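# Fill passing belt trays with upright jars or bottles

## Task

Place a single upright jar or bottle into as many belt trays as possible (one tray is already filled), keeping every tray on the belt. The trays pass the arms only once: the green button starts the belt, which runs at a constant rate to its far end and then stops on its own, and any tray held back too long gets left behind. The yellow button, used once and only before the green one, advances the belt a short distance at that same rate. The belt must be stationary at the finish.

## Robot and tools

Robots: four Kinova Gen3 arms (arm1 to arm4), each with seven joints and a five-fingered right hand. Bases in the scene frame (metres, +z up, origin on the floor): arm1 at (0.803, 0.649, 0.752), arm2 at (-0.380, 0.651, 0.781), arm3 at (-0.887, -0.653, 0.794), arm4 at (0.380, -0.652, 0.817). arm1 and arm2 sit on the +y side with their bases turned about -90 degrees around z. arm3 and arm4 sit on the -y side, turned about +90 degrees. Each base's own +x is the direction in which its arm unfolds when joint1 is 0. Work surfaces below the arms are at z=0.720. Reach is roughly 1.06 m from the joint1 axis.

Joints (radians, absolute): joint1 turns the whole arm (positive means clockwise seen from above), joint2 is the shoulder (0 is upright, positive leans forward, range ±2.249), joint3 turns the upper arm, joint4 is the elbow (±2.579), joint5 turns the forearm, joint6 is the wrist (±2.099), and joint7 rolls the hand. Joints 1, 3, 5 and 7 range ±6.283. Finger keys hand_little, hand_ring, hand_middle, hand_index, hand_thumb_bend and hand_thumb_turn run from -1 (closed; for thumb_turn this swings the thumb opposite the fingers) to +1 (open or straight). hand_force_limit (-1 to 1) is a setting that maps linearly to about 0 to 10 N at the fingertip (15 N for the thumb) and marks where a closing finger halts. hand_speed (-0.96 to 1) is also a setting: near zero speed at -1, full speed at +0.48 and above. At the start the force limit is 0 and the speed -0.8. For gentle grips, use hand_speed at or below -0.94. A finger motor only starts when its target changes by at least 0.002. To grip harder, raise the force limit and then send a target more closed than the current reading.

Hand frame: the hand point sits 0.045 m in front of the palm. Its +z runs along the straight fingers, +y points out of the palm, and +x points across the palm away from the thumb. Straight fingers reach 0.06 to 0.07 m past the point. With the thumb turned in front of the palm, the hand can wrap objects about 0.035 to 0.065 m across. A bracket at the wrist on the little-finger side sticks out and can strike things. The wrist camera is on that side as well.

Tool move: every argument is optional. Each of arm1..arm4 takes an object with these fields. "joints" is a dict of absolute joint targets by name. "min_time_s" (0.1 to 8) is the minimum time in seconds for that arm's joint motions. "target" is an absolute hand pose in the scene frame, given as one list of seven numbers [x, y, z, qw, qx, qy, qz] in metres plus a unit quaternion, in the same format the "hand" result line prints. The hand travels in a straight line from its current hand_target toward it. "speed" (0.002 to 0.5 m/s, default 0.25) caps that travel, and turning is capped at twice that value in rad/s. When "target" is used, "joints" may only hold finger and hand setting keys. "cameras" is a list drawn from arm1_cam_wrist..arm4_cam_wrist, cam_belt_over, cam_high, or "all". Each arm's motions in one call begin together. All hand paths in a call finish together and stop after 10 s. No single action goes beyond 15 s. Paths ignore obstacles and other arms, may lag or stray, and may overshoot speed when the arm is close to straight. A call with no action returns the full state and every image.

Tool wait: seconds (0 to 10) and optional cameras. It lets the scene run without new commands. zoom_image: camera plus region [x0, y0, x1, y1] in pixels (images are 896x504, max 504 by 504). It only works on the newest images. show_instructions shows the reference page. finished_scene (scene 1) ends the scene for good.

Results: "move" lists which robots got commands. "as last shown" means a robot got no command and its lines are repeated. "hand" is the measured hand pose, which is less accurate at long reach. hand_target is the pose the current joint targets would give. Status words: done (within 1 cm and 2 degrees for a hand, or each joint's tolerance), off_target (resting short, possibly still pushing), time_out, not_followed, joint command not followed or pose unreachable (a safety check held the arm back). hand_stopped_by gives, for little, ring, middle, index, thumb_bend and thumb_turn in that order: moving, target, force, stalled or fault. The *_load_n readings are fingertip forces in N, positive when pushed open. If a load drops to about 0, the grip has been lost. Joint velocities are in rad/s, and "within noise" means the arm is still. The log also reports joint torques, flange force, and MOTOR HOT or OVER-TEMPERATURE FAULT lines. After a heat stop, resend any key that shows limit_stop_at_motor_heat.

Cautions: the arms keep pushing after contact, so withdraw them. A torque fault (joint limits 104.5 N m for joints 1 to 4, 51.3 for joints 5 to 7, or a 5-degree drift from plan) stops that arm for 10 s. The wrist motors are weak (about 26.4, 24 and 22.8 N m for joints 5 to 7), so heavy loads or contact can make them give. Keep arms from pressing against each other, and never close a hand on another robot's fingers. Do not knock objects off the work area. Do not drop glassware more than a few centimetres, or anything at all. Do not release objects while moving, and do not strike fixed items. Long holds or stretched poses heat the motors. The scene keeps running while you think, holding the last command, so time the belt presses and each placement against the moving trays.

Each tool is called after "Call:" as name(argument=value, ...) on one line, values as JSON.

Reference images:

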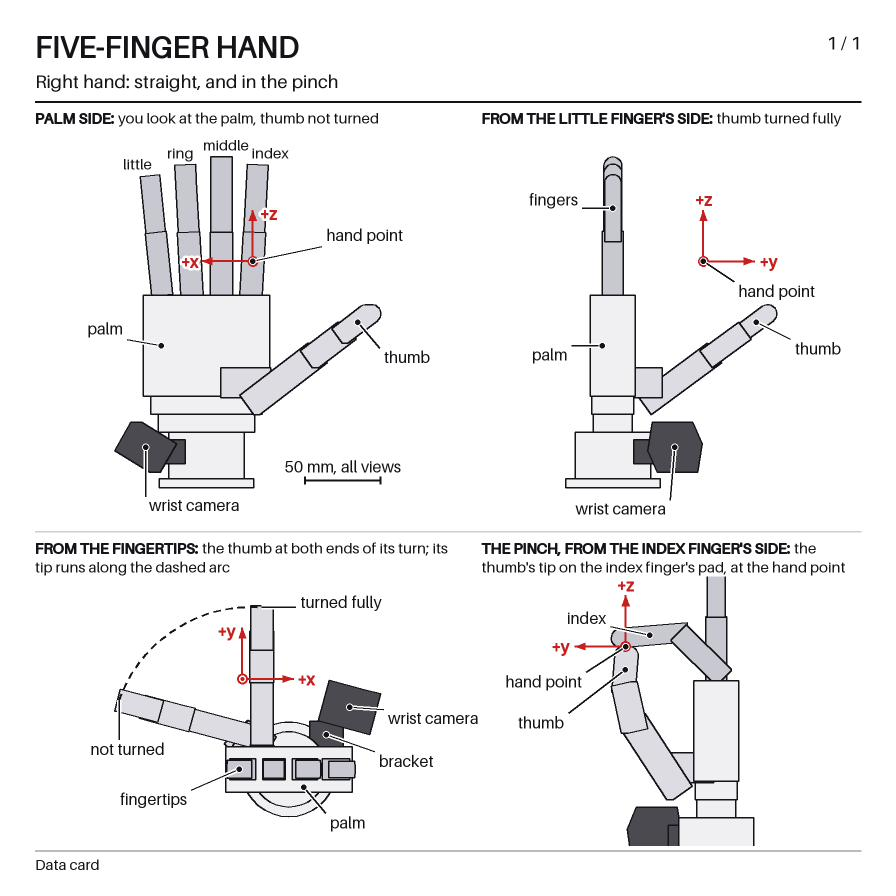

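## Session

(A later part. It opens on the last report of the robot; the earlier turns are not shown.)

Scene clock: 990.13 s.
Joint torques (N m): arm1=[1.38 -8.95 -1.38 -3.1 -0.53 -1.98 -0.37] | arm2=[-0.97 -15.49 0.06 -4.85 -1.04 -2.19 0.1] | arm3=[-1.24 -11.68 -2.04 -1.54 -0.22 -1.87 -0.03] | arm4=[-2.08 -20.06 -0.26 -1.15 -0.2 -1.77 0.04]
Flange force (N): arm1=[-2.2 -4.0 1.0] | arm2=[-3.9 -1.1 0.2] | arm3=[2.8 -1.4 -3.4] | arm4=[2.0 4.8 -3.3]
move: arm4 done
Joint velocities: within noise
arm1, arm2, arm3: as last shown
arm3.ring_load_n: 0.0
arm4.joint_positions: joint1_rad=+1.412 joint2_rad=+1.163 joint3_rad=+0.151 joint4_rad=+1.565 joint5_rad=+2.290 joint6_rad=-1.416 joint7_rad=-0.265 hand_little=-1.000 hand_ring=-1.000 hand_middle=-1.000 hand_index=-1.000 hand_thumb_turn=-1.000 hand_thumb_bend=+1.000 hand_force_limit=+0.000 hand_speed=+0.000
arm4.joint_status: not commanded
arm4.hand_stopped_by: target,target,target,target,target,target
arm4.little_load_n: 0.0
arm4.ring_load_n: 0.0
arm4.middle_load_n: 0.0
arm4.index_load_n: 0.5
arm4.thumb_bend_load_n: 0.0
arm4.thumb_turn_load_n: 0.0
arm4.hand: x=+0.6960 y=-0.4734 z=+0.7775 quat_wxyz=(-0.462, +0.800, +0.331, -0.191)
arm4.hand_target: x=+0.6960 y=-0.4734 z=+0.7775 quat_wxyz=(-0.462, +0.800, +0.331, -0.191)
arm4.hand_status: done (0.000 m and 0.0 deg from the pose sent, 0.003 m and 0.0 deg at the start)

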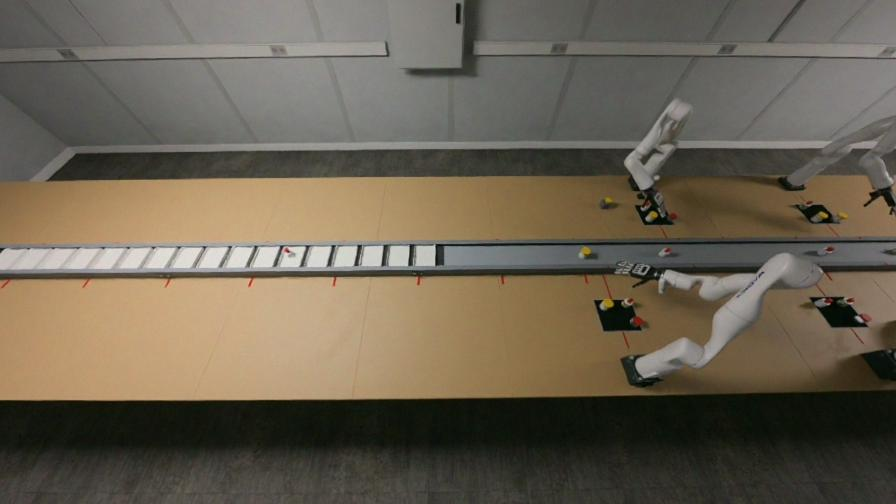

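Call:
move(arm4={"target": [0.696, -0.4734, 0.7755, 0.46194, -0.8001, -0.33141, 0.19134], "speed": 0.05})

Call:
move(arm4={"target": [0.696, -0.4734, 0.774, 0.46194, -0.8001, -0.33141, 0.19134], "speed": 0.05})

Scene clock: 993.20 s.
Joint torques (N m): arm1=[1.44 -8.96 -1.41 -3.2 -0.54 -1.96 -0.37] | arm2=[-0.95 -15.43 0.06 -4.86 -1.06 -2.19 0.1] | arm3=[-1.21 -11.68 -1.95 -1.5 -0.26 -1.86 -0.01] | arm4=[-2.14 -20.09 -0.33 -1.16 -0.21 -1.78 0.05]
Flange force (N): arm1=[-2.4 -3.9 1.1] | arm2=[-4.0 -1.2 0.2] | arm3=[3.0 -1.7 -3.5] | arm4=[1.8 4.9 -3.3]
move: arm4 done
Joint velocities: within noise
arm1, arm2, arm3: as last shown
arm3.little_load_n: -0.5
arm3.middle_load_n: -0.5
arm4.joint_positions: joint1_rad=+1.412 joint2_rad=+1.167 joint3_rad=+0.150 joint4_rad=+1.563 joint5_rad=+2.290 joint6_rad=-1.414 joint7_rad=-0.263 hand_little=-1.000 hand_ring=-1.000 hand_middle=-1.000 hand_index=-1.000 hand_thumb_turn=-1.000 hand_thumb_bend=+1.000 hand_force_limit=+0.000 hand_speed=+0.000
arm4.joint_status: not commanded
arm4.hand_stopped_by: target,target,target,target,target,target
arm4.little_load_n: 0.0
arm4.ring_load_n: 0.0
arm4.middle_load_n: 0.0
arm4.index_load_n: 0.0
arm4.thumb_bend_load_n: 0.0
arm4.thumb_turn_load_n: 0.0
arm4.hand: x=+0.6960 y=-0.4734 z=+0.7755 quat_wxyz=(-0.462, +0.800, +0.331, -0.191)
arm4.hand_target: x=+0.6960 y=-0.4734 z=+0.7755 quat_wxyz=(-0.462, +0.800, +0.331, -0.191)
arm4.hand_status: done (0.000 m and 0.0 deg from the pose sent, 0.002 m and 0.0 deg at the start)
pictures: none

Scene clock: 994.17 s.
Joint torques (N m): arm1=[1.51 -8.94 -1.41 -3.13 -0.53 -1.95 -0.36] | arm2=[-0.96 -15.42 0.03 -4.83 -1.04 -2.19 0.11] | arm3=[-1.17 -11.69 -1.98 -1.53 -0.24 -1.84 -0.05] | arm4=[-1.95 -19.3 0.13 -1.43 -0.1 -1.13 0.03]
Flange force (N): arm1=[-2.4 -4.1 1.2] | arm2=[-3.9 -1.3 0.1] | arm3=[2.8 -1.4 -3.3] | arm4=[1.4 2.4 -3.9]
move: arm4 done
Joint velocities: within noise
arm1.joint_positions: joint1_rad=+0.488 joint2_rad=+0.371 joint3_rad=-0.167 joint4_rad=+2.415 joint5_rad=+1.298 joint6_rad=-0.862 joint7_rad=-0.375 hand_little=+1.000 hand_ring=+1.000 hand_middle=+0.700 hand_index=+0.700 hand_thumb_turn=-1.000 hand_thumb_bend=+0.900 hand_force_limit=+0.000 hand_speed=+0.000
arm1.joint_status: not commanded
arm1.hand_stopped_by: target,target,target,target,target,target
arm1.little_load_n: 0.0
arm1.ring_load_n: 0.0
arm1.middle_load_n: 0.0
arm1.index_load_n: 0.0
arm1.thumb_bend_load_n: 0.0
arm1.thumb_turn_load_n: 0.0
arm1.hand: x=+0.9000 y=+0.2500 z=+0.9200 quat_wxyz=(-0.191, +0.331, -0.800, +0.462)
arm1.hand_target: x=+0.9000 y=+0.2500 z=+0.9200 quat_wxyz=(-0.191, +0.331, -0.800, +0.462)
arm1.hand_status: not commanded
arm2.joint_positions: joint1_rad=+0.906 joint2_rad=+0.681 joint3_rad=+0.022 joint4_rad=+1.863 joint5_rad=+1.981 joint6_rad=-1.230 joint7_rad=-0.630 hand_little=+1.000 hand_ring=+1.000 hand_middle=+0.700 hand_index=+0.700 hand_thumb_turn=-1.000 hand_thumb_bend=+0.900 hand_force_limit=+0.000 hand_speed=+0.000
arm2.joint_status: not commanded
arm2.hand_stopped_by: target,target,target,target,target,target
arm2.little_load_n: 0.0
arm2.ring_load_n: 0.0
arm2.middle_load_n: 0.0
arm2.index_load_n: 0.0
arm2.thumb_bend_load_n: 0.0
arm2.thumb_turn_load_n: 0.0
arm2.hand: x=-0.5500 y=+0.2500 z=+0.9200 quat_wxyz=(-0.191, +0.331, -0.800, +0.462)
arm2.hand_target: x=-0.5500 y=+0.2500 z=+0.9200 quat_wxyz=(-0.191, +0.331, -0.800, +0.462)
arm2.hand_status: not commanded
arm3.joint_positions: joint1_rad=+0.707 joint2_rad=+0.547 joint3_rad=-0.152 joint4_rad=+2.314 joint5_rad=+1.507 joint6_rad=-0.918 joint7_rad=-0.310 hand_little=+1.000 hand_ring=+1.000 hand_middle=+0.700 hand_index=+0.700 hand_thumb_turn=-1.000 hand_thumb_bend=+0.900 hand_force_limit=+0.000 hand_speed=+0.000
arm3.joint_status: not commanded
arm3.hand_stopped_by: target,target,target,target,target,target
arm3.little_load_n: 0.0
arm3.ring_load_n: 0.0
arm3.middle_load_n: 0.0
arm3.index_load_n: 0.0
arm3.thumb_bend_load_n: 0.0
arm3.thumb_turn_load_n: 0.0
arm3.hand: x=-0.9000 y=-0.2500 z=+0.9200 quat_wxyz=(-0.462, +0.800, +0.331, -0.191)
arm3.hand_target: x=-0.9000 y=-0.2500 z=+0.9200 quat_wxyz=(-0.462, +0.800, +0.331, -0.191)
arm3.hand_status: not commanded
arm4.joint_positions: joint1_rad=+1.412 joint2_rad=+1.170 joint3_rad=+0.150 joint4_rad=+1.562 joint5_rad=+2.289 joint6_rad=-1.413 joint7_rad=-0.262 hand_little=-1.000 hand_ring=-1.000 hand_middle=-1.000 hand_index=-1.000 hand_thumb_turn=-1.000 hand_thumb_bend=+1.000 hand_force_limit=+0.000 hand_speed=+0.000
arm4.joint_status: not commanded
arm4.hand_stopped_by: target,target,target,target,target,target
arm4.little_load_n: 0.0
arm4.ring_load_n: 0.0
arm4.middle_load_n: 0.0
arm4.index_load_n: 0.0
arm4.thumb_bend_load_n: -0.5
arm4.thumb_turn_load_n: 0.0
arm4.hand: x=+0.6960 y=-0.4734 z=+0.7740 quat_wxyz=(-0.462, +0.800, +0.331, -0.191)
arm4.hand_target: x=+0.6960 y=-0.4734 z=+0.7740 quat_wxyz=(-0.462, +0.800, +0.331, -0.191)
arm4.hand_status: done (0.000 m and 0.0 deg from the pose sent, 0.001 m and 0.0 deg at the start)
pictures: none

Call:
move(arm1={"target": [0.8385, 0.009, 0.985, 0.191, -0.331, 0.8, -0.462], "speed": 0.3}, arm2={"target": [-0.2815, 0.009, 0.985, 0.191, -0.331, 0.8, -0.462], "speed": 0.3}, arm3={"target": [-0.8585, -0.009, 0.985, 0.462, -0.8, -0.331, 0.191], "speed": 0.3}, arm4={"target": [0.696, -0.4734, 0.855, 0.462, -0.8, -0.331, 0.191], "speed": 0.1})

Call:
move(arm4={"target": [0.696, -0.4734, 0.94, 0.462, -0.8, -0.331, 0.191], "speed": 0.2})

Call:
move(arm4={"target": [0.4315, -0.331, 0.935, 0.354, -0.612, -0.612, 0.354], "speed": 0.35, "joints": {"hand_little": 1, "hand_ring": 1, "hand_middle": 0.6, "hand_index": 0.6, "hand_thumb_bend": 0.8, "hand_speed": 0}})

Call:
move(arm4={"target": [0.4315, -0.331, 0.842, 0.354, -0.612, -0.612, 0.354], "speed": 0.15})

Call:
move(arm4={"joints": {"hand_thumb_bend": 0.52, "hand_index": 0.03, "hand_middle": 0.08, "hand_speed": -0.8}})

Call:
move(arm4={"target": [0.4315, -0.331, 0.95, 0.354, -0.612, -0.612, 0.354], "speed": 0.2})

Call:
move(arm4={"target": [0.2615, -0.009, 0.985, 0.462, -0.8, -0.331, 0.191], "speed": 0.35})

Call:
move(arm3={"target": [-0.7985, -0.009, 0.891, 0.462, -0.8, -0.331, 0.191], "speed": 0.2})

Call:
move(arm3={"target": [-0.7435, -0.009, 0.891, 0.462, -0.8, -0.331, 0.191], "speed": 0.1, "joints": {"hand_thumb_bend": 0.9, "hand_index": 0.7, "hand_middle": 0.7, "hand_speed": 0}})

Call:
move(arm3={"target": [-0.6935, -0.009, 0.955, 0.462, -0.8, -0.331, 0.191], "speed": 0.2})

Call:
move(arm3={"target": [-0.819, -0.3195, 0.935, 0.354, -0.612, -0.612, 0.354], "speed": 0.35, "joints": {"hand_thumb_bend": 0.8, "hand_index": 0.6, "hand_middle": 0.6}})

Call:
move(arm3={"target": [-0.819, -0.3195, 0.842, 0.354, -0.612, -0.612, 0.354], "speed": 0.15})

Call:
move(arm3={"joints": {"hand_thumb_bend": 0.52, "hand_index": 0.03, "hand_middle": 0.08, "hand_speed": -0.8}})

Call:
move(arm3={"target": [-0.819, -0.3195, 0.95, 0.354, -0.612, -0.612, 0.354], "speed": 0.2})

Call:
move(arm3={"target": [-1.0985, -0.009, 0.985, 0.462, -0.8, -0.331, 0.191], "speed": 0.35})

Scene clock: 1019.87 s.
Joint torques (N m): arm1=[1.49 -17.27 -1.86 -7.16 -1.51 -0.77 -0.35] | arm2=[-0.98 -18.01 -0.75 -8 -1.1 -1.47 0.08] | arm3=[-1.34 -18.98 -2.28 -6.23 -1.28 -0.75 -0.02] | arm4=[-2.12 -19.36 -0.16 -2.02 -0.39 -1.73 0.07]
Flange force (N): arm1=[-1.4 -3.2 -0.2] | arm2=[-4.6 2.1 -2.5] | arm3=[2.5 -1.8 -2.7] | arm4=[2.0 4.1 -3.8]
move: arm1 done; arm2 done; arm3 done; arm4 done
Joint velocities: within noise
arm1.joint_positions: joint1_rad=+0.385 joint2_rad=+0.629 joint3_rad=-0.093 joint4_rad=+1.534 joint5_rad=+1.837 joint6_rad=-0.849 joint7_rad=-1.204 hand_little=+1.000 hand_ring=+1.000 hand_middle=+0.700 hand_index=+0.700 hand_thumb_turn=-1.000 hand_thumb_bend=+0.900 hand_force_limit=+0.000 hand_speed=+0.000
arm1.joint_status: not commanded
arm1.hand_stopped_by: target,target,target,target,target,target
arm1.little_load_n: 0.0
arm1.ring_load_n: 0.0
arm1.middle_load_n: 0.0
arm1.index_load_n: 0.0
arm1.thumb_bend_load_n: 0.0
arm1.thumb_turn_load_n: 0.0
arm1.hand: x=+0.8385 y=+0.0090 z=+0.9850 quat_wxyz=(-0.191, +0.331, -0.800, +0.462)
arm1.hand_target: x=+0.8385 y=+0.0090 z=+0.9850 quat_wxyz=(-0.191, +0.331, -0.800, +0.462)
arm1.hand_status: done (0.000 m and 0.0 deg from the pose sent, 0.257 m and 0.1 deg at the start)
arm2.joint_positions: joint1_rad=+0.258 joint2_rad=+0.659 joint3_rad=-0.175 joint4_rad=+1.612 joint5_rad=+1.727 joint6_rad=-0.685 joint7_rad=-1.102 hand_little=+1.000 hand_ring=+1.000 hand_middle=+0.700 hand_index=+0.700 hand_thumb_turn=-1.000 hand_thumb_bend=+0.900 hand_force_limit=+0.000 hand_speed=+0.000
arm2.joint_status: not commanded
arm2.hand_stopped_by: target,target,target,target,target,target
arm2.little_load_n: 0.0
arm2.ring_load_n: 0.0
arm2.middle_load_n: 0.0
arm2.index_load_n: 0.0
arm2.thumb_bend_load_n: 0.0
arm2.thumb_turn_load_n: 0.0
arm2.hand: x=-0.2815 y=+0.0090 z=+0.9850 quat_wxyz=(-0.191, +0.331, -0.800, +0.462)
arm2.hand_target: x=-0.2815 y=+0.0090 z=+0.9850 quat_wxyz=(-0.191, +0.331, -0.800, +0.462)
arm2.hand_status: done (0.000 m and 0.0 deg from the pose sent, 0.367 m and 0.1 deg at the start)
arm3.joint_positions: joint1_rad=+0.480 joint2_rad=+0.737 joint3_rad=-0.100 joint4_rad=+1.473 joint5_rad=+1.872 joint6_rad=-0.902 joint7_rad=-1.129 hand_little=+1.000 hand_ring=+1.000 hand_middle=+0.700 hand_index=+0.700 hand_thumb_turn=-1.000 hand_thumb_bend=+0.900 hand_force_limit=+0.000 hand_speed=+0.000
arm3.joint_status: not commanded
arm3.hand_stopped_by: target,target,target,target,target,target
arm3.little_load_n: 0.0
arm3.ring_load_n: 0.0
arm3.middle_load_n: 0.0
arm3.index_load_n: 0.0
arm3.thumb_bend_load_n: 0.0
arm3.thumb_turn_load_n: 0.0
arm3.hand: x=-0.8585 y=-0.0090 z=+0.9850 quat_wxyz=(-0.462, +0.800, +0.331, -0.191)
arm3.hand_target: x=-0.8585 y=-0.0090 z=+0.9850 quat_wxyz=(-0.462, +0.800, +0.331, -0.191)
arm3.hand_status: done (0.000 m and 0.0 deg from the pose sent, 0.253 m and 0.1 deg at the start)
arm4.joint_positions: joint1_rad=+1.400 joint2_rad=+1.001 joint3_rad=+0.168 joint4_rad=+1.608 joint5_rad=+2.314 joint6_rad=-1.503 joint7_rad=-0.345 hand_little=-1.000 hand_ring=-1.000 hand_middle=-1.000 hand_index=-1.000 hand_thumb_turn=-1.000 hand_thumb_bend=+1.000 hand_force_limit=+0.000 hand_speed=+0.000
arm4.joint_status: not commanded
arm4.hand_stopped_by: target,target,target,target,target,target
arm4.little_load_n: 0.0
arm4.ring_load_n: 0.0
arm4.middle_load_n: 0.0
arm4.index_load_n: 0.0
arm4.thumb_bend_load_n: 0.0
arm4.thumb_turn_load_n: 0.0
arm4.hand: x=+0.6960 y=-0.4734 z=+0.8550 quat_wxyz=(-0.462, +0.800, +0.331, -0.191)
arm4.hand_target: x=+0.6960 y=-0.4734 z=+0.8550 quat_wxyz=(-0.462, +0.800, +0.331, -0.191)
arm4.hand_status: done (0.000 m and 0.0 deg from the pose sent, 0.081 m and 0.1 deg at the start)
pictures: none

Scene clock: 1020.87 s.
Joint torques (N m): arm1=[1.53 -17.32 -1.82 -7.21 -1.41 -0.77 -0.35] | arm2=[-0.96 -18.02 -0.77 -8.01 -1.09 -1.46 0.08] | arm3=[-1.32 -19.04 -2.34 -6.23 -1.29 -0.75 -0.03] | arm4=[-2.07 -18.53 -0.14 -3.05 -0.63 -1.64 0.06]
Flange force (N): arm1=[-1.7 -2.9 -0.1] | arm2=[-4.6 2.0 -2.5] | arm3=[2.7 -1.8 -2.6] | arm4=[2.2 3.5 -4.6]
move: arm4 done
Joint velocities: within noise
arm1, arm2, arm3: as last shown
arm3.ring_load_n: -0.5
arm4.joint_positions: joint1_rad=+1.389 joint2_rad=+0.838 joint3_rad=+0.184 joint4_rad=+1.603 joint5_rad=+2.335 joint6_rad=-1.623 joint7_rad=-0.461 hand_little=-1.000 hand_ring=-1.000 hand_middle=-1.000 hand_index=-1.000 hand_thumb_turn=-1.000 hand_thumb_bend=+1.000 hand_force_limit=+0.000 hand_speed=+0.000
arm4.joint_status: not commanded
arm4.hand_stopped_by: target,target,target,target,target,target
arm4.little_load_n: 0.0
arm4.ring_load_n: 0.0
arm4.middle_load_n: 0.5
arm4.index_load_n: 0.0
arm4.thumb_bend_load_n: 0.0
arm4.thumb_turn_load_n: 0.0
arm4.hand: x=+0.6960 y=-0.4734 z=+0.9400 quat_wxyz=(-0.462, +0.800, +0.331, -0.191)
arm4.hand_target: x=+0.6960 y=-0.4734 z=+0.9400 quat_wxyz=(-0.462, +0.800, +0.331, -0.191)
arm4.hand_status: done (0.000 m and 0.0 deg from the pose sent, 0.085 m and 0.0 deg at the start)
pictures: none

Scene clock: 1022.60 s.
Joint torques (N m): arm1=[1.51 -17.23 -1.8 -7.16 -1.45 -0.76 -0.32] | arm2=[-0.98 -18.02 -0.78 -7.98 -1.1 -1.45 0.09] | arm3=[-1.29 -18.98 -2.29 -6.2 -1.28 -0.77 -0.04] | arm4=[-1.89 -16.69 -1.47 -2.39 -0.76 -1.58 0.05]
Flange force (N): arm1=[-1.6 -3.2 -0.2] | arm2=[-4.4 1.9 -2.5] | arm3=[2.5 -1.8 -2.5] | arm4=[1.2 2.8 -4.1]
move: arm4 done
Joint velocities: within noise
arm1, arm2, arm3: as last shown
arm1.little_load_n: -0.5
arm3.ring_load_n: 0.0
arm4.joint_positions: joint1_rad=+0.747 joint2_rad=+0.775 joint3_rad=-0.095 joint4_rad=+1.784 joint5_rad=+2.416 joint6_rad=-1.416 joint7_rad=-0.513 hand_little=+1.000 hand_ring=+1.000 hand_middle=+0.600 hand_index=+0.600 hand_thumb_turn=-1.000 hand_thumb_bend=+0.800 hand_force_limit=+0.000 hand_speed=+0.000
arm4.joint_status: all done
arm4.hand_stopped_by: target,target,target,target,target,target
arm4.little_load_n: 0.0
arm4.ring_load_n: 0.0
arm4.middle_load_n: 0.0
arm4.index_load_n: 0.0
arm4.thumb_bend_load_n: 0.0
arm4.thumb_turn_load_n: 0.0
arm4.hand: x=+0.4315 y=-0.3310 z=+0.9350 quat_wxyz=(-0.354, +0.612, +0.612, -0.354)
arm4.hand_target: x=+0.4315 y=-0.3310 z=+0.9350 quat_wxyz=(-0.354, +0.612, +0.612, -0.354)
arm4.hand_status: done (0.000 m and 0.0 deg from the pose sent, 0.300 m and 45.1 deg at the start)
pictures: none

Scene clock: 1023.77 s.
Joint torques (N m): arm1=[1.55 -17.28 -1.75 -7.25 -1.46 -0.8 -0.38] | arm2=[-0.96 -18.08 -0.77 -8.01 -1.09 -1.47 0.08] | arm3=[-1.32 -19.02 -2.25 -6.25 -1.28 -0.74 -0.06] | arm4=[-1.94 -17.87 -1.7 -1.03 -0.44 -1.72 0.04]
Flange force (N): arm1=[-2.0 -2.8 -0.1] | arm2=[-4.5 2.1 -2.4] | arm3=[2.4 -1.6 -2.6] | arm4=[1.0 3.7 -3.1]
move: arm4 done
Joint velocities: within noise
arm1, arm2, arm3: as last shown
arm1.little_load_n: 0.0
arm2.little_load_n: -0.5
arm2.ring_load_n: -0.5
arm4.joint_positions: joint1_rad=+0.748 joint2_rad=+0.973 joint3_rad=-0.096 joint4_rad=+1.783 joint5_rad=+2.405 joint6_rad=-1.266 joint7_rad=-0.381 hand_little=+1.000 hand_ring=+1.000 hand_middle=+0.600 hand_index=+0.600 hand_thumb_turn=-1.000 hand_thumb_bend=+0.800 hand_force_limit=+0.000 hand_speed=+0.000
arm4.joint_status: not commanded
arm4.hand_stopped_by: target,target,target,target,target,target
arm4.little_load_n: 0.0
arm4.ring_load_n: 0.0
arm4.middle_load_n: 0.0
arm4.index_load_n: 0.0
arm4.thumb_bend_load_n: 0.0
arm4.thumb_turn_load_n: 0.0
arm4.hand: x=+0.4315 y=-0.3310 z=+0.8420 quat_wxyz=(-0.354, +0.612, +0.612, -0.354)
arm4.hand_target: x=+0.4315 y=-0.3310 z=+0.8420 quat_wxyz=(-0.354, +0.612, +0.612, -0.354)
arm4.hand_status: done (0.000 m and 0.0 deg from the pose sent, 0.093 m and 0.0 deg at the start)
pictures: none

Scene clock: 1025.27 s.
Joint torques (N m): arm1=[1.52 -17.27 -1.82 -7.17 -1.42 -0.76 -0.36] | arm2=[-0.97 -18.02 -0.77 -7.97 -1.1 -1.47 0.08] | arm3=[-1.33 -18.99 -2.29 -6.21 -1.3 -0.74 -0.05] | arm4=[-1.88 -17.83 -1.67 -1.01 -0.43 -1.73 0.05]
Flange force (N): arm1=[-1.7 -3.0 -0.1] | arm2=[-4.4 2.0 -2.4] | arm3=[2.6 -1.8 -2.6] | arm4=[1.1 3.6 -3.1]
move: arm4 done
Joint velocities: within noise
arm1, arm2, arm3: as last shown
arm2.little_load_n: 0.0
arm2.middle_load_n: 0.5
arm3.little_load_n: -0.5
arm4.joint_positions: joint1_rad=+0.748 joint2_rad=+0.973 joint3_rad=-0.096 joint4_rad=+1.783 joint5_rad=+2.405 joint6_rad=-1.266 joint7_rad=-0.381 hand_little=+1.000 hand_ring=+1.000 hand_middle=+0.080 hand_index=+0.030 hand_thumb_turn=-1.000 hand_thumb_bend=+0.520 hand_force_limit=+0.000 hand_speed=-0.800
arm4.joint_status: all done
arm4.hand_stopped_by: target,target,target,target,target,target
arm4.little_load_n: -0.5
arm4.ring_load_n: 0.0
arm4.middle_load_n: 0.0
arm4.index_load_n: 0.0
arm4.thumb_bend_load_n: 0.0
arm4.thumb_turn_load_n: 0.0
arm4.hand: x=+0.4315 y=-0.3310 z=+0.8420 quat_wxyz=(-0.354, +0.612, +0.612, -0.354)
arm4.hand_target: x=+0.4315 y=-0.3310 z=+0.8420 quat_wxyz=(-0.354, +0.612, +0.612, -0.354)
arm4.hand_status: not commanded
pictures: none

Scene clock: 1026.37 s.
Joint torques (N m): arm1=[1.49 -17.24 -1.86 -7.18 -1.48 -0.78 -0.33] | arm2=[-0.97 -18.04 -0.74 -8 -1.11 -1.45 0.09] | arm3=[-1.34 -18.98 -2.27 -6.2 -1.3 -0.75 -0.02] | arm4=[-1.89 -16.51 -1.43 -2.66 -0.8 -1.58 0.04]
Flange force (N): arm1=[-1.6 -3.2 -0.3] | arm2=[-4.4 2.0 -2.4] | arm3=[2.6 -1.8 -2.7] | arm4=[1.1 2.7 -4.1]
move: arm4 done
Joint velocities: within noise
arm1, arm2, arm3: as last shown
arm1.ring_load_n: -0.5
arm2.ring_load_n: 0.0
arm2.middle_load_n: -0.5
arm3.little_load_n: 0.0
arm4.joint_positions: joint1_rad=+0.748 joint2_rad=+0.745 joint3_rad=-0.096 joint4_rad=+1.777 joint5_rad=+2.417 joint6_rad=-1.443 joint7_rad=-0.537 hand_little=+1.000 hand_ring=+1.000 hand_middle=+0.080 hand_index=+0.030 hand_thumb_turn=-1.000 hand_thumb_bend=+0.520 hand_force_limit=+0.000 hand_speed=-0.800
arm4.joint_status: not commanded
arm4.hand_stopped_by: target,target,target,target,target,target
arm4.little_load_n: 0.0
arm4.ring_load_n: 0.0
arm4.middle_load_n: 0.0
arm4.index_load_n: 0.0
arm4.thumb_bend_load_n: 0.0
arm4.thumb_turn_load_n: -0.5
arm4.hand: x=+0.4315 y=-0.3310 z=+0.9500 quat_wxyz=(-0.354, +0.612, +0.612, -0.354)
arm4.hand_target: x=+0.4315 y=-0.3310 z=+0.9500 quat_wxyz=(-0.354, +0.612, +0.612, -0.354)
arm4.hand_status: done (0.000 m and 0.0 deg from the pose sent, 0.108 m and 0.0 deg at the start)
pictures: none

Scene clock: 1028.10 s.
Joint torques (N m): arm1=[1.49 -17.23 -1.82 -7.21 -1.49 -0.75 -0.31] | arm2=[-1 -18.01 -0.77 -8 -1.1 -1.45 0.09] | arm3=[-1.36 -18.99 -2.31 -6.25 -1.29 -0.73 -0.04] | arm4=[-1.78 -19.89 -2.27 -6.13 -0.76 -0.98 0.06]
Flange force (N): arm1=[-1.7 -3.2 -0.3] | arm2=[-4.5 2.0 -2.5] | arm3=[2.5 -1.7 -2.7] | arm4=[4.1 2.0 0.2]
move: arm4 done
Joint velocities: within noise
arm1, arm2, arm3: as last shown
arm1.ring_load_n: 0.0
arm1.middle_load_n: -0.5
arm1.thumb_turn_load_n: 0.5
arm2.middle_load_n: 0.0
arm4.joint_positions: joint1_rad=+0.289 joint2_rad=+0.738 joint3_rad=-0.228 joint4_rad=+1.635 joint5_rad=+1.624 joint6_rad=-0.622 joint7_rad=-0.966 hand_little=+1.000 hand_ring=+1.000 hand_middle=+0.080 hand_index=+0.030 hand_thumb_turn=-1.000 hand_thumb_bend=+0.520 hand_force_limit=+0.000 hand_speed=-0.800
arm4.joint_status: not commanded
arm4.hand_stopped_by: target,target,target,target,target,target
arm4.little_load_n: 0.0
arm4.ring_load_n: -0.5
arm4.middle_load_n: 0.0
arm4.index_load_n: 0.0
arm4.thumb_bend_load_n: 0.0
arm4.thumb_turn_load_n: 0.0
arm4.hand: x=+0.2615 y=-0.0090 z=+0.9850 quat_wxyz=(-0.462, +0.800, +0.331, -0.191)
arm4.hand_target: x=+0.2615 y=-0.0090 z=+0.9850 quat_wxyz=(-0.462, +0.800, +0.331, -0.191)
arm4.hand_status: done (0.000 m and 0.0 deg from the pose sent, 0.366 m and 45.1 deg at the start)
pictures: none

Scene clock: 1029.23 s.
Joint torques (N m): arm1=[1.49 -17.25 -1.85 -7.19 -1.48 -0.8 -0.33] | arm2=[-0.96 -18.02 -0.75 -8 -1.09 -1.44 0.09] | arm3=[-1.3 -20.49 -2.67 -5.26 -1.14 -1.05 -0.01] | arm4=[-1.78 -19.92 -2.26 -6.17 -0.76 -0.99 0.07]
Flange force (N): arm1=[-1.7 -3.1 -0.2] | arm2=[-4.5 2.0 -2.4] | arm3=[2.9 -1.7 -2.5] | arm4=[4.1 2.1 0.2]
move: arm3 done
Joint velocities: within noise
arm1, arm2, arm4: as last shown
arm1.middle_load_n: 0.0
arm1.thumb_turn_load_n: 0.0
arm2.little_load_n: -0.5
arm3.joint_positions: joint1_rad=+0.579 joint2_rad=+0.934 joint3_rad=-0.103 joint4_rad=+1.410 joint5_rad=+1.849 joint6_rad=-0.939 joint7_rad=-0.952 hand_little=+1.000 hand_ring=+1.000 hand_middle=+0.700 hand_index=+0.700 hand_thumb_turn=-1.000 hand_thumb_bend=+0.900 hand_force_limit=+0.000 hand_speed=+0.000
arm3.joint_status: not commanded
arm3.hand_stopped_by: target,target,target,target,target,target
arm3.little_load_n: 0.0
arm3.ring_load_n: 0.0
arm3.middle_load_n: 0.0
arm3.index_load_n: 0.0
arm3.thumb_bend_load_n: 0.0
arm3.thumb_turn_load_n: 0.0
arm3.hand: x=-0.7985 y=-0.0090 z=+0.8910 quat_wxyz=(-0.462, +0.800, +0.331, -0.191)
arm3.hand_target: x=-0.7985 y=-0.0090 z=+0.8910 quat_wxyz=(-0.462, +0.800, +0.331, -0.191)
arm3.hand_status: done (0.000 m and 0.0 deg from the pose sent, 0.112 m and 0.0 deg at the start)
arm4.ring_load_n: 0.0
pictures: none

Scene clock: 1030.30 s.
Joint torques (N m): arm1=[1.49 -17.38 -1.81 -7.16 -1.49 -0.78 -0.38] | arm2=[-0.97 -18 -0.75 -8.02 -1.1 -1.44 0.08] | arm3=[-1.35 -21.29 -2.43 -5.55 -1.34 -0.99 -0.03] | arm4=[-1.78 -19.84 -2.24 -6.15 -0.76 -0.97 0.04]
Flange force (N): arm1=[-1.4 -2.9 0.0] | arm2=[-4.6 2.1 -2.5] | arm3=[2.7 -1.6 -2.7] | arm4=[3.9 2.1 0.1]
move: arm3 done
Joint velocities: within noise
arm1.joint_positions: joint1_rad=+0.385 joint2_rad=+0.629 joint3_rad=-0.093 joint4_rad=+1.534 joint5_rad=+1.837 joint6_rad=-0.849 joint7_rad=-1.204 hand_little=+1.000 hand_ring=+1.000 hand_middle=+0.700 hand_index=+0.700 hand_thumb_turn=-1.000 hand_thumb_bend=+0.900 hand_force_limit=+0.000 hand_speed=+0.000
arm1.joint_status: not commanded
arm1.hand_stopped_by: target,target,target,target,target,target
arm1.little_load_n: 0.0
arm1.ring_load_n: 0.0
arm1.middle_load_n: 0.0
arm1.index_load_n: 0.0
arm1.thumb_bend_load_n: 0.0
arm1.thumb_turn_load_n: 0.0
arm1.hand: x=+0.8385 y=+0.0090 z=+0.9850 quat_wxyz=(-0.191, +0.331, -0.800, +0.462)
arm1.hand_target: x=+0.8385 y=+0.0090 z=+0.9850 quat_wxyz=(-0.191, +0.331, -0.800, +0.462)
arm1.hand_status: not commanded
arm2.joint_positions: joint1_rad=+0.258 joint2_rad=+0.659 joint3_rad=-0.175 joint4_rad=+1.612 joint5_rad=+1.727 joint6_rad=-0.685 joint7_rad=-1.102 hand_little=+1.000 hand_ring=+1.000 hand_middle=+0.700 hand_index=+0.700 hand_thumb_turn=-1.000 hand_thumb_bend=+0.900 hand_force_limit=+0.000 hand_speed=+0.000
arm2.joint_status: not commanded
arm2.hand_stopped_by: target,target,target,target,target,target
arm2.little_load_n: -0.5
arm2.ring_load_n: -0.5
arm2.middle_load_n: 0.0
arm2.index_load_n: 0.0
arm2.thumb_bend_load_n: 0.0
arm2.thumb_turn_load_n: 0.0
arm2.hand: x=-0.2815 y=+0.0090 z=+0.9850 quat_wxyz=(-0.191, +0.331, -0.800, +0.462)
arm2.hand_target: x=-0.2815 y=+0.0090 z=+0.9850 quat_wxyz=(-0.191, +0.331, -0.800, +0.462)
arm2.hand_status: not commanded
arm3.joint_positions: joint1_rad=+0.636 joint2_rad=+0.985 joint3_rad=-0.061 joint4_rad=+1.278 joint5_rad=+1.917 joint6_rad=-1.045 joint7_rad=-1.016 hand_little=+1.000 hand_ring=+1.000 hand_middle=+0.700 hand_index=+0.700 hand_thumb_turn=-1.000 hand_thumb_bend=+0.900 hand_force_limit=+0.000 hand_speed=+0.000
arm3.joint_status: all done
arm3.hand_stopped_by: target,target,target,target,target,target
arm3.little_load_n: -0.5
arm3.ring_load_n: 0.0
arm3.middle_load_n: 0.0
arm3.index_load_n: 0.0
arm3.thumb_bend_load_n: 0.0
arm3.thumb_turn_load_n: 0.0
arm3.hand: x=-0.7435 y=-0.0090 z=+0.8910 quat_wxyz=(-0.462, +0.800, +0.331, -0.191)
arm3.hand_target: x=-0.7435 y=-0.0090 z=+0.8910 quat_wxyz=(-0.462, +0.800, +0.331, -0.191)
arm3.hand_status: done (0.000 m and 0.0 deg from the pose sent, 0.055 m and 0.0 deg at the start)
arm4: as last shown
pictures: none

Scene clock: 1031.27 s.
Joint torques (N m): arm1=[1.49 -17.3 -1.79 -7.12 -1.47 -0.76 -0.33] | arm2=[-0.96 -18.03 -0.78 -8.01 -1.12 -1.45 0.09] | arm3=[-1.33 -21.87 -2.11 -6.36 -1.62 -0.63 -0.03] | arm4=[-1.76 -19.86 -2.28 -6.12 -0.76 -0.97 0.08]
Flange force (N): arm1=[-1.3 -3.2 -0.1] | arm2=[-4.4 1.9 -2.5] | arm3=[3.0 -1.7 -2.9] | arm4=[4.2 1.9 0.2]
move: arm3 done
Joint velocities: within noise
arm1, arm2, arm4: as last shown
arm2.little_load_n: 0.0
arm2.ring_load_n: 0.0
arm3.joint_positions: joint1_rad=+0.676 joint2_rad=+0.955 joint3_rad=-0.009 joint4_rad=+1.102 joint5_rad=+1.997 joint6_rad=-1.199 joint7_rad=-1.195 hand_little=+1.000 hand_ring=+1.000 hand_middle=+0.700 hand_index=+0.700 hand_thumb_turn=-1.000 hand_thumb_bend=+0.900 hand_force_limit=+0.000 hand_speed=+0.000
arm3.joint_status: not commanded
arm3.hand_stopped_by: target,target,target,target,target,target
arm3.little_load_n: 0.0
arm3.ring_load_n: 0.0
arm3.middle_load_n: 0.0
arm3.index_load_n: 0.0
arm3.thumb_bend_load_n: 0.0
arm3.thumb_turn_load_n: 0.0
arm3.hand: x=-0.6935 y=-0.0090 z=+0.9550 quat_wxyz=(-0.462, +0.800, +0.331, -0.191)
arm3.hand_target: x=-0.6935 y=-0.0090 z=+0.9550 quat_wxyz=(-0.462, +0.800, +0.331, -0.191)
arm3.hand_status: done (0.000 m and 0.0 deg from the pose sent, 0.081 m and 0.0 deg at the start)
pictures: none

Scene clock: 1033.00 s.
Joint torques (N m): arm1=[1.53 -17.32 -1.76 -7.2 -1.48 -0.78 -0.34] | arm2=[-0.96 -18.01 -0.74 -8.02 -1.09 -1.46 0.11] | arm3=[-1.21 -15.47 -1.75 -2.63 -0.84 -1.67 -0.04] | arm4=[-1.8 -19.87 -2.19 -6.15 -0.73 -0.98 0.03]
Flange force (N): arm1=[-1.6 -3.0 -0.1] | arm2=[-4.6 2.0 -2.5] | arm3=[0.9 -1.1 -4.5] | arm4=[3.8 2.3 0.2]
move: arm3 done
Joint velocities: within noise
arm1, arm2, arm4: as last shown
arm3.joint_positions: joint1_rad=+0.747 joint2_rad=+0.720 joint3_rad=-0.069 joint4_rad=+1.729 joint5_rad=+2.417 joint6_rad=-1.489 joint7_rad=-0.555 hand_little=+1.000 hand_ring=+1.000 hand_middle=+0.600 hand_index=+0.600 hand_thumb_turn=-1.000 hand_thumb_bend=+0.800 hand_force_limit=+0.000 hand_speed=+0.000
arm3.joint_status: all done
arm3.hand_stopped_by: target,target,target,target,target,target
arm3.little_load_n: 0.0
arm3.ring_load_n: 0.0
arm3.middle_load_n: 0.0
arm3.index_load_n: 0.0
arm3.thumb_bend_load_n: 0.0
arm3.thumb_turn_load_n: 0.0
arm3.hand: x=-0.8190 y=-0.3195 z=+0.9350 quat_wxyz=(-0.354, +0.612, +0.612, -0.354)
arm3.hand_target: x=-0.8190 y=-0.3195 z=+0.9350 quat_wxyz=(-0.354, +0.612, +0.612, -0.354)
arm3.hand_status: done (0.000 m and 0.0 deg from the pose sent, 0.335 m and 45.1 deg at the start)
arm4.little_load_n: -0.5
pictures: none

Scene clock: 1034.17 s.
Joint torques (N m): arm1=[1.52 -17.38 -1.81 -7.19 -1.48 -0.74 -0.36] | arm2=[-0.99 -17.99 -0.79 -8.01 -1.1 -1.46 0.09] | arm3=[-1.23 -16.45 -2.06 -1.24 -0.57 -1.79 -0.06] | arm4=[-1.77 -19.93 -2.2 -6.14 -0.76 -0.96 0.04]
Flange force (N): arm1=[-1.4 -3.0 -0.1] | arm2=[-4.5 1.9 -2.6] | arm3=[1.1 -0.5 -4.5] | arm4=[4.1 2.2 0.3]
move: arm3 done
Joint velocities: within noise
arm1, arm2, arm4: as last shown
arm3.joint_positions: joint1_rad=+0.749 joint2_rad=+0.908 joint3_rad=-0.070 joint4_rad=+1.745 joint5_rad=+2.410 joint6_rad=-1.336 joint7_rad=-0.420 hand_little=+1.000 hand_ring=+1.000 hand_middle=+0.600 hand_index=+0.600 hand_thumb_turn=-1.000 hand_thumb_bend=+0.800 hand_force_limit=+0.000 hand_speed=+0.000
arm3.joint_status: not commanded
arm3.hand_stopped_by: target,target,target,target,target,target
arm3.little_load_n: 0.0
arm3.ring_load_n: 0.0
arm3.middle_load_n: 0.0
arm3.index_load_n: 0.0
arm3.thumb_bend_load_n: 0.0
arm3.thumb_turn_load_n: 0.0
arm3.hand: x=-0.8190 y=-0.3195 z=+0.8420 quat_wxyz=(-0.354, +0.612, +0.612, -0.354)
arm3.hand_target: x=-0.8190 y=-0.3195 z=+0.8420 quat_wxyz=(-0.354, +0.612, +0.612, -0.354)
arm3.hand_status: done (0.000 m and 0.0 deg from the pose sent, 0.093 m and 0.0 deg at the start)
arm4.little_load_n: 0.0
pictures: none

Scene clock: 1035.67 s.
Joint torques (N m): arm1=[1.53 -17.25 -1.87 -7.17 -1.45 -0.77 -0.33] | arm2=[-0.95 -18.03 -0.73 -8.01 -1.1 -1.48 0.1] | arm3=[-1.21 -16.48 -2.01 -1.23 -0.57 -1.77 -0.05] | arm4=[-1.75 -19.86 -2.26 -6.16 -0.74 -0.97 0.06]
Flange force (N): arm1=[-1.6 -3.2 -0.2] | arm2=[-4.6 2.0 -2.4] | arm3=[1.2 -0.5 -4.5] | arm4=[3.9 2.0 0.2]
move: arm3 done
Joint velocities: within noise
arm1, arm2, arm4: as last shown
arm3.joint_positions: joint1_rad=+0.749 joint2_rad=+0.908 joint3_rad=-0.070 joint4_rad=+1.745 joint5_rad=+2.410 joint6_rad=-1.336 joint7_rad=-0.420 hand_little=+1.000 hand_ring=+1.000 hand_middle=+0.080 hand_index=+0.030 hand_thumb_turn=-1.000 hand_thumb_bend=+0.520 hand_force_limit=+0.000 hand_speed=-0.800
arm3.joint_status: all done
arm3.hand_stopped_by: target,target,target,target,target,target
arm3.little_load_n: 0.0
arm3.ring_load_n: 0.0
arm3.middle_load_n: 0.0
arm3.index_load_n: 0.0
arm3.thumb_bend_load_n: 0.0
arm3.thumb_turn_load_n: 0.0
arm3.hand: x=-0.8190 y=-0.3195 z=+0.8420 quat_wxyz=(-0.354, +0.612, +0.612, -0.354)
arm3.hand_target: x=-0.8190 y=-0.3195 z=+0.8420 quat_wxyz=(-0.354, +0.612, +0.612, -0.354)
arm3.hand_status: not commanded
pictures: none

Scene clock: 1036.77 s.
Joint torques (N m): arm1=[1.5 -17.28 -1.82 -7.09 -1.44 -0.74 -0.34] | arm2=[-0.97 -18.05 -0.79 -7.99 -1.11 -1.47 0.09] | arm3=[-1.2 -15.34 -1.76 -2.85 -0.88 -1.6 -0.05] | arm4=[-1.8 -19.89 -2.29 -6.14 -0.76 -0.96 0.08]
Flange force (N): arm1=[-1.3 -3.2 -0.1] | arm2=[-4.4 2.0 -2.4] | arm3=[0.9 -1.1 -4.6] | arm4=[4.2 2.0 0.2]
move: arm3 done
Joint velocities: within noise
arm1, arm2, arm4: as last shown
arm2.thumb_bend_load_n: 0.5
arm3.joint_positions: joint1_rad=+0.748 joint2_rad=+0.692 joint3_rad=-0.070 joint4_rad=+1.720 joint5_rad=+2.417 joint6_rad=-1.516 joint7_rad=-0.579 hand_little=+1.000 hand_ring=+1.000 hand_middle=+0.080 hand_index=+0.030 hand_thumb_turn=-1.000 hand_thumb_bend=+0.520 hand_force_limit=+0.000 hand_speed=-0.800
arm3.joint_status: not commanded
arm3.hand_stopped_by: target,target,target,target,target,target
arm3.little_load_n: 0.0
arm3.ring_load_n: 0.0
arm3.middle_load_n: 0.0
arm3.index_load_n: 0.0
arm3.thumb_bend_load_n: 0.0
arm3.thumb_turn_load_n: 0.0
arm3.hand: x=-0.8190 y=-0.3195 z=+0.9500 quat_wxyz=(-0.354, +0.612, +0.612, -0.354)
arm3.hand_target: x=-0.8190 y=-0.3195 z=+0.9500 quat_wxyz=(-0.354, +0.612, +0.612, -0.354)
arm3.hand_status: done (0.000 m and 0.0 deg from the pose sent, 0.108 m and 0.0 deg at the start)
pictures: none

Scene clock: 1038.67 s.
Joint torques (N m): arm1=[1.55 -17.27 -1.76 -7.24 -1.49 -0.79 -0.35] | arm2=[-0.97 -18.05 -0.77 -7.99 -1.11 -1.47 0.08] | arm3=[-1.36 -17.95 -2.77 -6.54 -0.53 -1.03 0.01] | arm4=[-1.77 -19.9 -2.28 -6.17 -0.75 -1.01 0.06]
Flange force (N): arm1=[-1.9 -3.0 -0.1] | arm2=[-4.4 2.0 -2.4] | arm3=[2.1 -1.5 -1.8] | arm4=[4.0 2.1 0.2]
move: arm3 done
Joint velocities: within noise
arm1, arm2: as last shown
arm1.ring_load_n: -0.5
arm2.ring_load_n: 0.5
arm2.thumb_bend_load_n: 0.0
arm3.joint_positions: joint1_rad=+0.120 joint2_rad=+0.666 joint3_rad=-0.263 joint4_rad=+1.655 joint5_rad=+1.504 joint6_rad=-0.449 joint7_rad=-0.974 hand_little=+1.000 hand_ring=+1.000 hand_middle=+0.080 hand_index=+0.030 hand_thumb_turn=-1.000 hand_thumb_bend=+0.520 hand_force_limit=+0.000 hand_speed=-0.800
arm3.joint_status: not commanded
arm3.hand_stopped_by: target,target,target,target,target,target
arm3.little_load_n: 0.0
arm3.ring_load_n: 0.0
arm3.middle_load_n: 0.0
arm3.index_load_n: -0.5
arm3.thumb_bend_load_n: 0.0
arm3.thumb_turn_load_n: 0.0
arm3.hand: x=-1.0985 y=-0.0090 z=+0.9850 quat_wxyz=(-0.462, +0.800, +0.331, -0.191)
arm3.hand_target: x=-1.0985 y=-0.0090 z=+0.9850 quat_wxyz=(-0.462, +0.800, +0.331, -0.191)
arm3.hand_status: done (0.000 m and 0.0 deg from the pose sent, 0.419 m and 45.1 deg at the start)
arm4.joint_positions: joint1_rad=+0.289 joint2_rad=+0.738 joint3_rad=-0.228 joint4_rad=+1.635 joint5_rad=+1.624 joint6_rad=-0.622 joint7_rad=-0.966 hand_little=+1.000 hand_ring=+1.000 hand_middle=+0.080 hand_index=+0.030 hand_thumb_turn=-1.000 hand_thumb_bend=+0.520 hand_force_limit=+0.000 hand_speed=-0.800
arm4.joint_status: not commanded
arm4.hand_stopped_by: target,target,target,target,target,target
arm4.little_load_n: 0.0
arm4.ring_load_n: 0.0
arm4.middle_load_n: 0.0
arm4.index_load_n: 0.0
arm4.thumb_bend_load_n: 0.0
arm4.thumb_turn_load_n: 0.0
arm4.hand: x=+0.2615 y=-0.0090 z=+0.9850 quat_wxyz=(-0.462, +0.800, +0.331, -0.191)
arm4.hand_target: x=+0.2615 y=-0.0090 z=+0.9850 quat_wxyz=(-0.462, +0.800, +0.331, -0.191)
arm4.hand_status: not commanded
pictures: none


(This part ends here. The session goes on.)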